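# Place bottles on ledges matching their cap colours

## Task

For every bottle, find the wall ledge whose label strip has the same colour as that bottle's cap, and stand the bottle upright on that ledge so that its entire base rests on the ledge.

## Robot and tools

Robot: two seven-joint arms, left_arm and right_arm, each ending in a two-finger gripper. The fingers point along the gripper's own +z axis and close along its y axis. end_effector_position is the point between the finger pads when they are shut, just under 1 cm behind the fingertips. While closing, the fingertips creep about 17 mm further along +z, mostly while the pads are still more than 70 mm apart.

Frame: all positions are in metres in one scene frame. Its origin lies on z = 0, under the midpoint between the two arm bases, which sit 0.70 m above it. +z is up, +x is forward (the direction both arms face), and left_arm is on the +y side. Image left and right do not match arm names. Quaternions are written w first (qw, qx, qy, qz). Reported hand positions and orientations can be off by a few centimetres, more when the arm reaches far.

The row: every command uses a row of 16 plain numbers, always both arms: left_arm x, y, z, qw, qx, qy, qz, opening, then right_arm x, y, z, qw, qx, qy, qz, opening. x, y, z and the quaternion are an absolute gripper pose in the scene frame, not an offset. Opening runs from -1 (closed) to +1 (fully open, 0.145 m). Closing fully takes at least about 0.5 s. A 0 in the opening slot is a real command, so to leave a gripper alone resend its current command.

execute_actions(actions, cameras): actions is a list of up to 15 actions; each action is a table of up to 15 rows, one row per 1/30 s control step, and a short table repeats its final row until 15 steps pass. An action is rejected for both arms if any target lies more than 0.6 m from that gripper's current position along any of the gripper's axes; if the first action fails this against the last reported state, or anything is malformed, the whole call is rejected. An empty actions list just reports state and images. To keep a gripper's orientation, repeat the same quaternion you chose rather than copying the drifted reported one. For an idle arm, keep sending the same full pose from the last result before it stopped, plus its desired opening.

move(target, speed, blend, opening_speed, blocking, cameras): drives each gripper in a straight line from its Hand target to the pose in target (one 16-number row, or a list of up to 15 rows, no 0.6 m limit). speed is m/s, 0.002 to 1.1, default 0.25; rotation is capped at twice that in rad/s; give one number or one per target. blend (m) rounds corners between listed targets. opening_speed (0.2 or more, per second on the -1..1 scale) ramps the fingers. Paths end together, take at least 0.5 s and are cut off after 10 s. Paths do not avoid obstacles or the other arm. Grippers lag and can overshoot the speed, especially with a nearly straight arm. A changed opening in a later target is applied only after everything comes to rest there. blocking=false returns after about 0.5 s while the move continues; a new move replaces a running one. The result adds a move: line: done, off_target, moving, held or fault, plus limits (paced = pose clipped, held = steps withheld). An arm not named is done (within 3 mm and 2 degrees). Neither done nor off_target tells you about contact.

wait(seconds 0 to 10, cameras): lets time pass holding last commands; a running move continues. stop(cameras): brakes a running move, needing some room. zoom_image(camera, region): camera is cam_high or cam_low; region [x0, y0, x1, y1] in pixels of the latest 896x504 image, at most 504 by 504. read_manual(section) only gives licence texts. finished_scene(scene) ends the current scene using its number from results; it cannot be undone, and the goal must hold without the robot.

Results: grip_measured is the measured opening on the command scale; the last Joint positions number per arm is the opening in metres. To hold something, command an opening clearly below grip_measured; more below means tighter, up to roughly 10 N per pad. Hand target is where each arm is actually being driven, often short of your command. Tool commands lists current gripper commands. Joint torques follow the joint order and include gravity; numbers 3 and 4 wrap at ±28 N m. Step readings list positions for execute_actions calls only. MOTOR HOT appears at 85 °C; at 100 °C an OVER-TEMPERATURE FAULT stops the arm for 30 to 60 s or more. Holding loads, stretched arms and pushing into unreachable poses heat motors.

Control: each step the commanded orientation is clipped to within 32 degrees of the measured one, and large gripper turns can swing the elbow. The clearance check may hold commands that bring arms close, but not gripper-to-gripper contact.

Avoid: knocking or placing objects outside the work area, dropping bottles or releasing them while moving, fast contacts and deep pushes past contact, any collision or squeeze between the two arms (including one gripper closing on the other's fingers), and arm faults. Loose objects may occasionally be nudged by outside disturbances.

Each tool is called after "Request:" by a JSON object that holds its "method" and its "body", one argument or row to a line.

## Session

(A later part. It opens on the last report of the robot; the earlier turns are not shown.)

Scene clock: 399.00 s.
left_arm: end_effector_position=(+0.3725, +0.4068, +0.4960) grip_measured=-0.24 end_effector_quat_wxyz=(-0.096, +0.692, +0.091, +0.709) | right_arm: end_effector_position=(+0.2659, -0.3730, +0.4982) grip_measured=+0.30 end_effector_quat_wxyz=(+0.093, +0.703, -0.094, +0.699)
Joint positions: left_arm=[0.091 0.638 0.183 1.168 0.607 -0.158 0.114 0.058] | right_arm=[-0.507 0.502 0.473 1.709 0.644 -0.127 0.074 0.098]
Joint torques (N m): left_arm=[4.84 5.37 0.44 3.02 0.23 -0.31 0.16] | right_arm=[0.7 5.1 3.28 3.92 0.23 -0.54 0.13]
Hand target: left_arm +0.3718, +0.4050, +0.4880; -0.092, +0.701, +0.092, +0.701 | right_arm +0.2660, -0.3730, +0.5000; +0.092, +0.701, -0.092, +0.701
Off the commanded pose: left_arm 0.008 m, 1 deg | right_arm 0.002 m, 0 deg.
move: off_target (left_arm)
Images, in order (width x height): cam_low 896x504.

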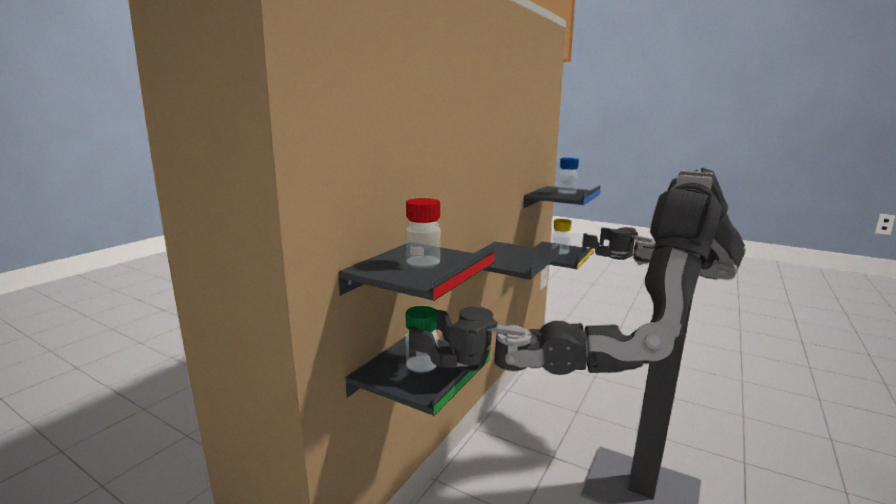

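Contact. Ease, release, retreat.

Request:
{"method": "move", "body": {
  "target": [
    [0.372,0.406,0.4955,-0.0923,0.701,0.0923,0.701,0.3,0.266,-0.373,0.5,0.0923,0.701,-0.0923,0.701,0.3],
    [0.264,0.377,0.504,-0.0923,0.701,0.0923,0.701,0.3,0.255,-0.37,0.5,0.0923,0.701,-0.0923,0.701,0.3]
  ],
  "speed": [0.04,0.15],
  "opening_speed": 0.9,
  "cameras": ["all"]
}}

Request:
{"method": "zoom_image", "body": {
  "camera": "cam_low",
  "region": [330, 200, 560, 410]
}}

Scene clock: 408.13 s.
left_arm: end_effector_position=(+0.2638, +0.3776, +0.5028) grip_measured=+0.30 end_effector_quat_wxyz=(-0.093, +0.702, +0.093, +0.699) | right_arm: end_effector_position=(+0.2554, -0.3694, +0.4981) grip_measured=+0.30 end_effector_quat_wxyz=(+0.092, +0.704, -0.091, +0.699)
Joint positions: left_arm=[-0.533 0.535 0.481 1.714 0.68 -0.136 0.066 0.098] | right_arm=[-0.567 0.493 0.485 1.744 0.656 -0.15 0.074 0.098]
Joint torques (N m): left_arm=[1.17 4.73 2.14 5.12 0.26 -0.69 0.13] | right_arm=[0.28 4.05 3.69 4 0.22 -0.56 0.02]
Hand target: left_arm +0.2640, +0.3770, +0.5040; -0.092, +0.701, +0.092, +0.701 | right_arm +0.2550, -0.3700, +0.5000; +0.092, +0.701, -0.092, +0.701
Off the commanded pose: left_arm 0.001 m, 0 deg | right_arm 0.002 m, 0 deg.
move: done

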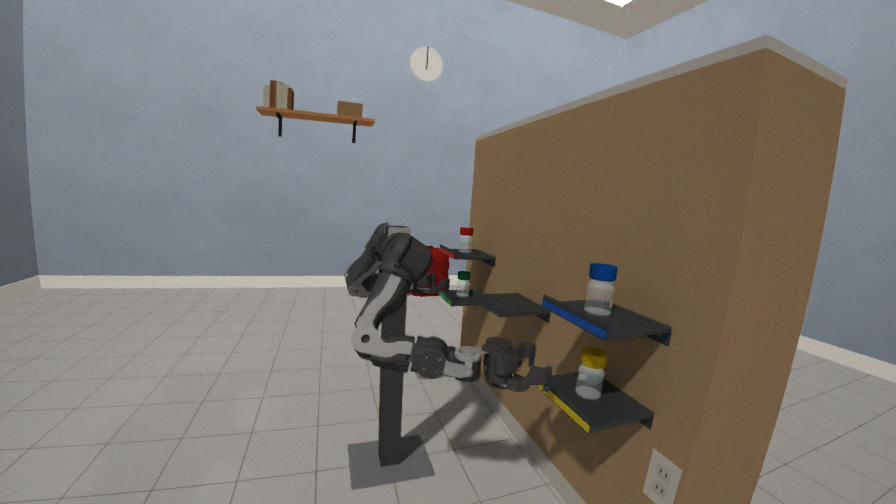

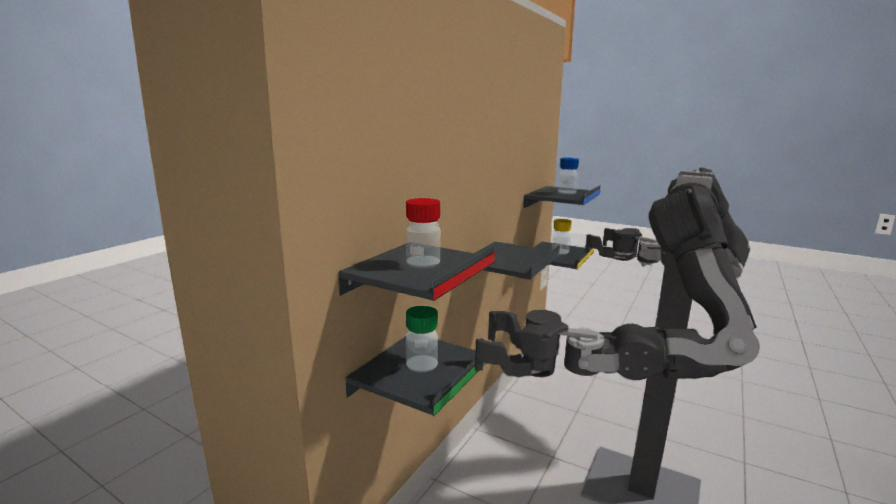

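Scaled by 2.191 from the camera's 896x504 image, which has a finer 1280x720 frame.

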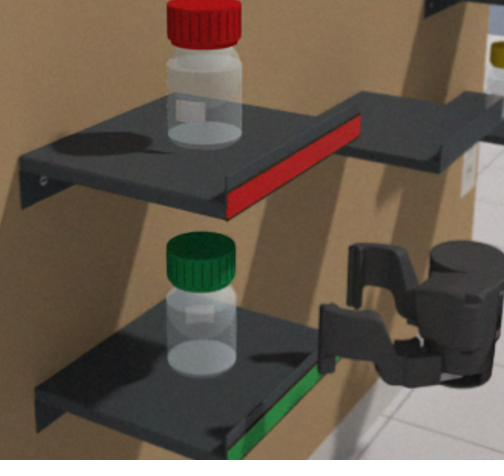

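Request:
{"method": "finished_scene", "body": {
  "scene": 2
}}

The scene is finished: the task was done.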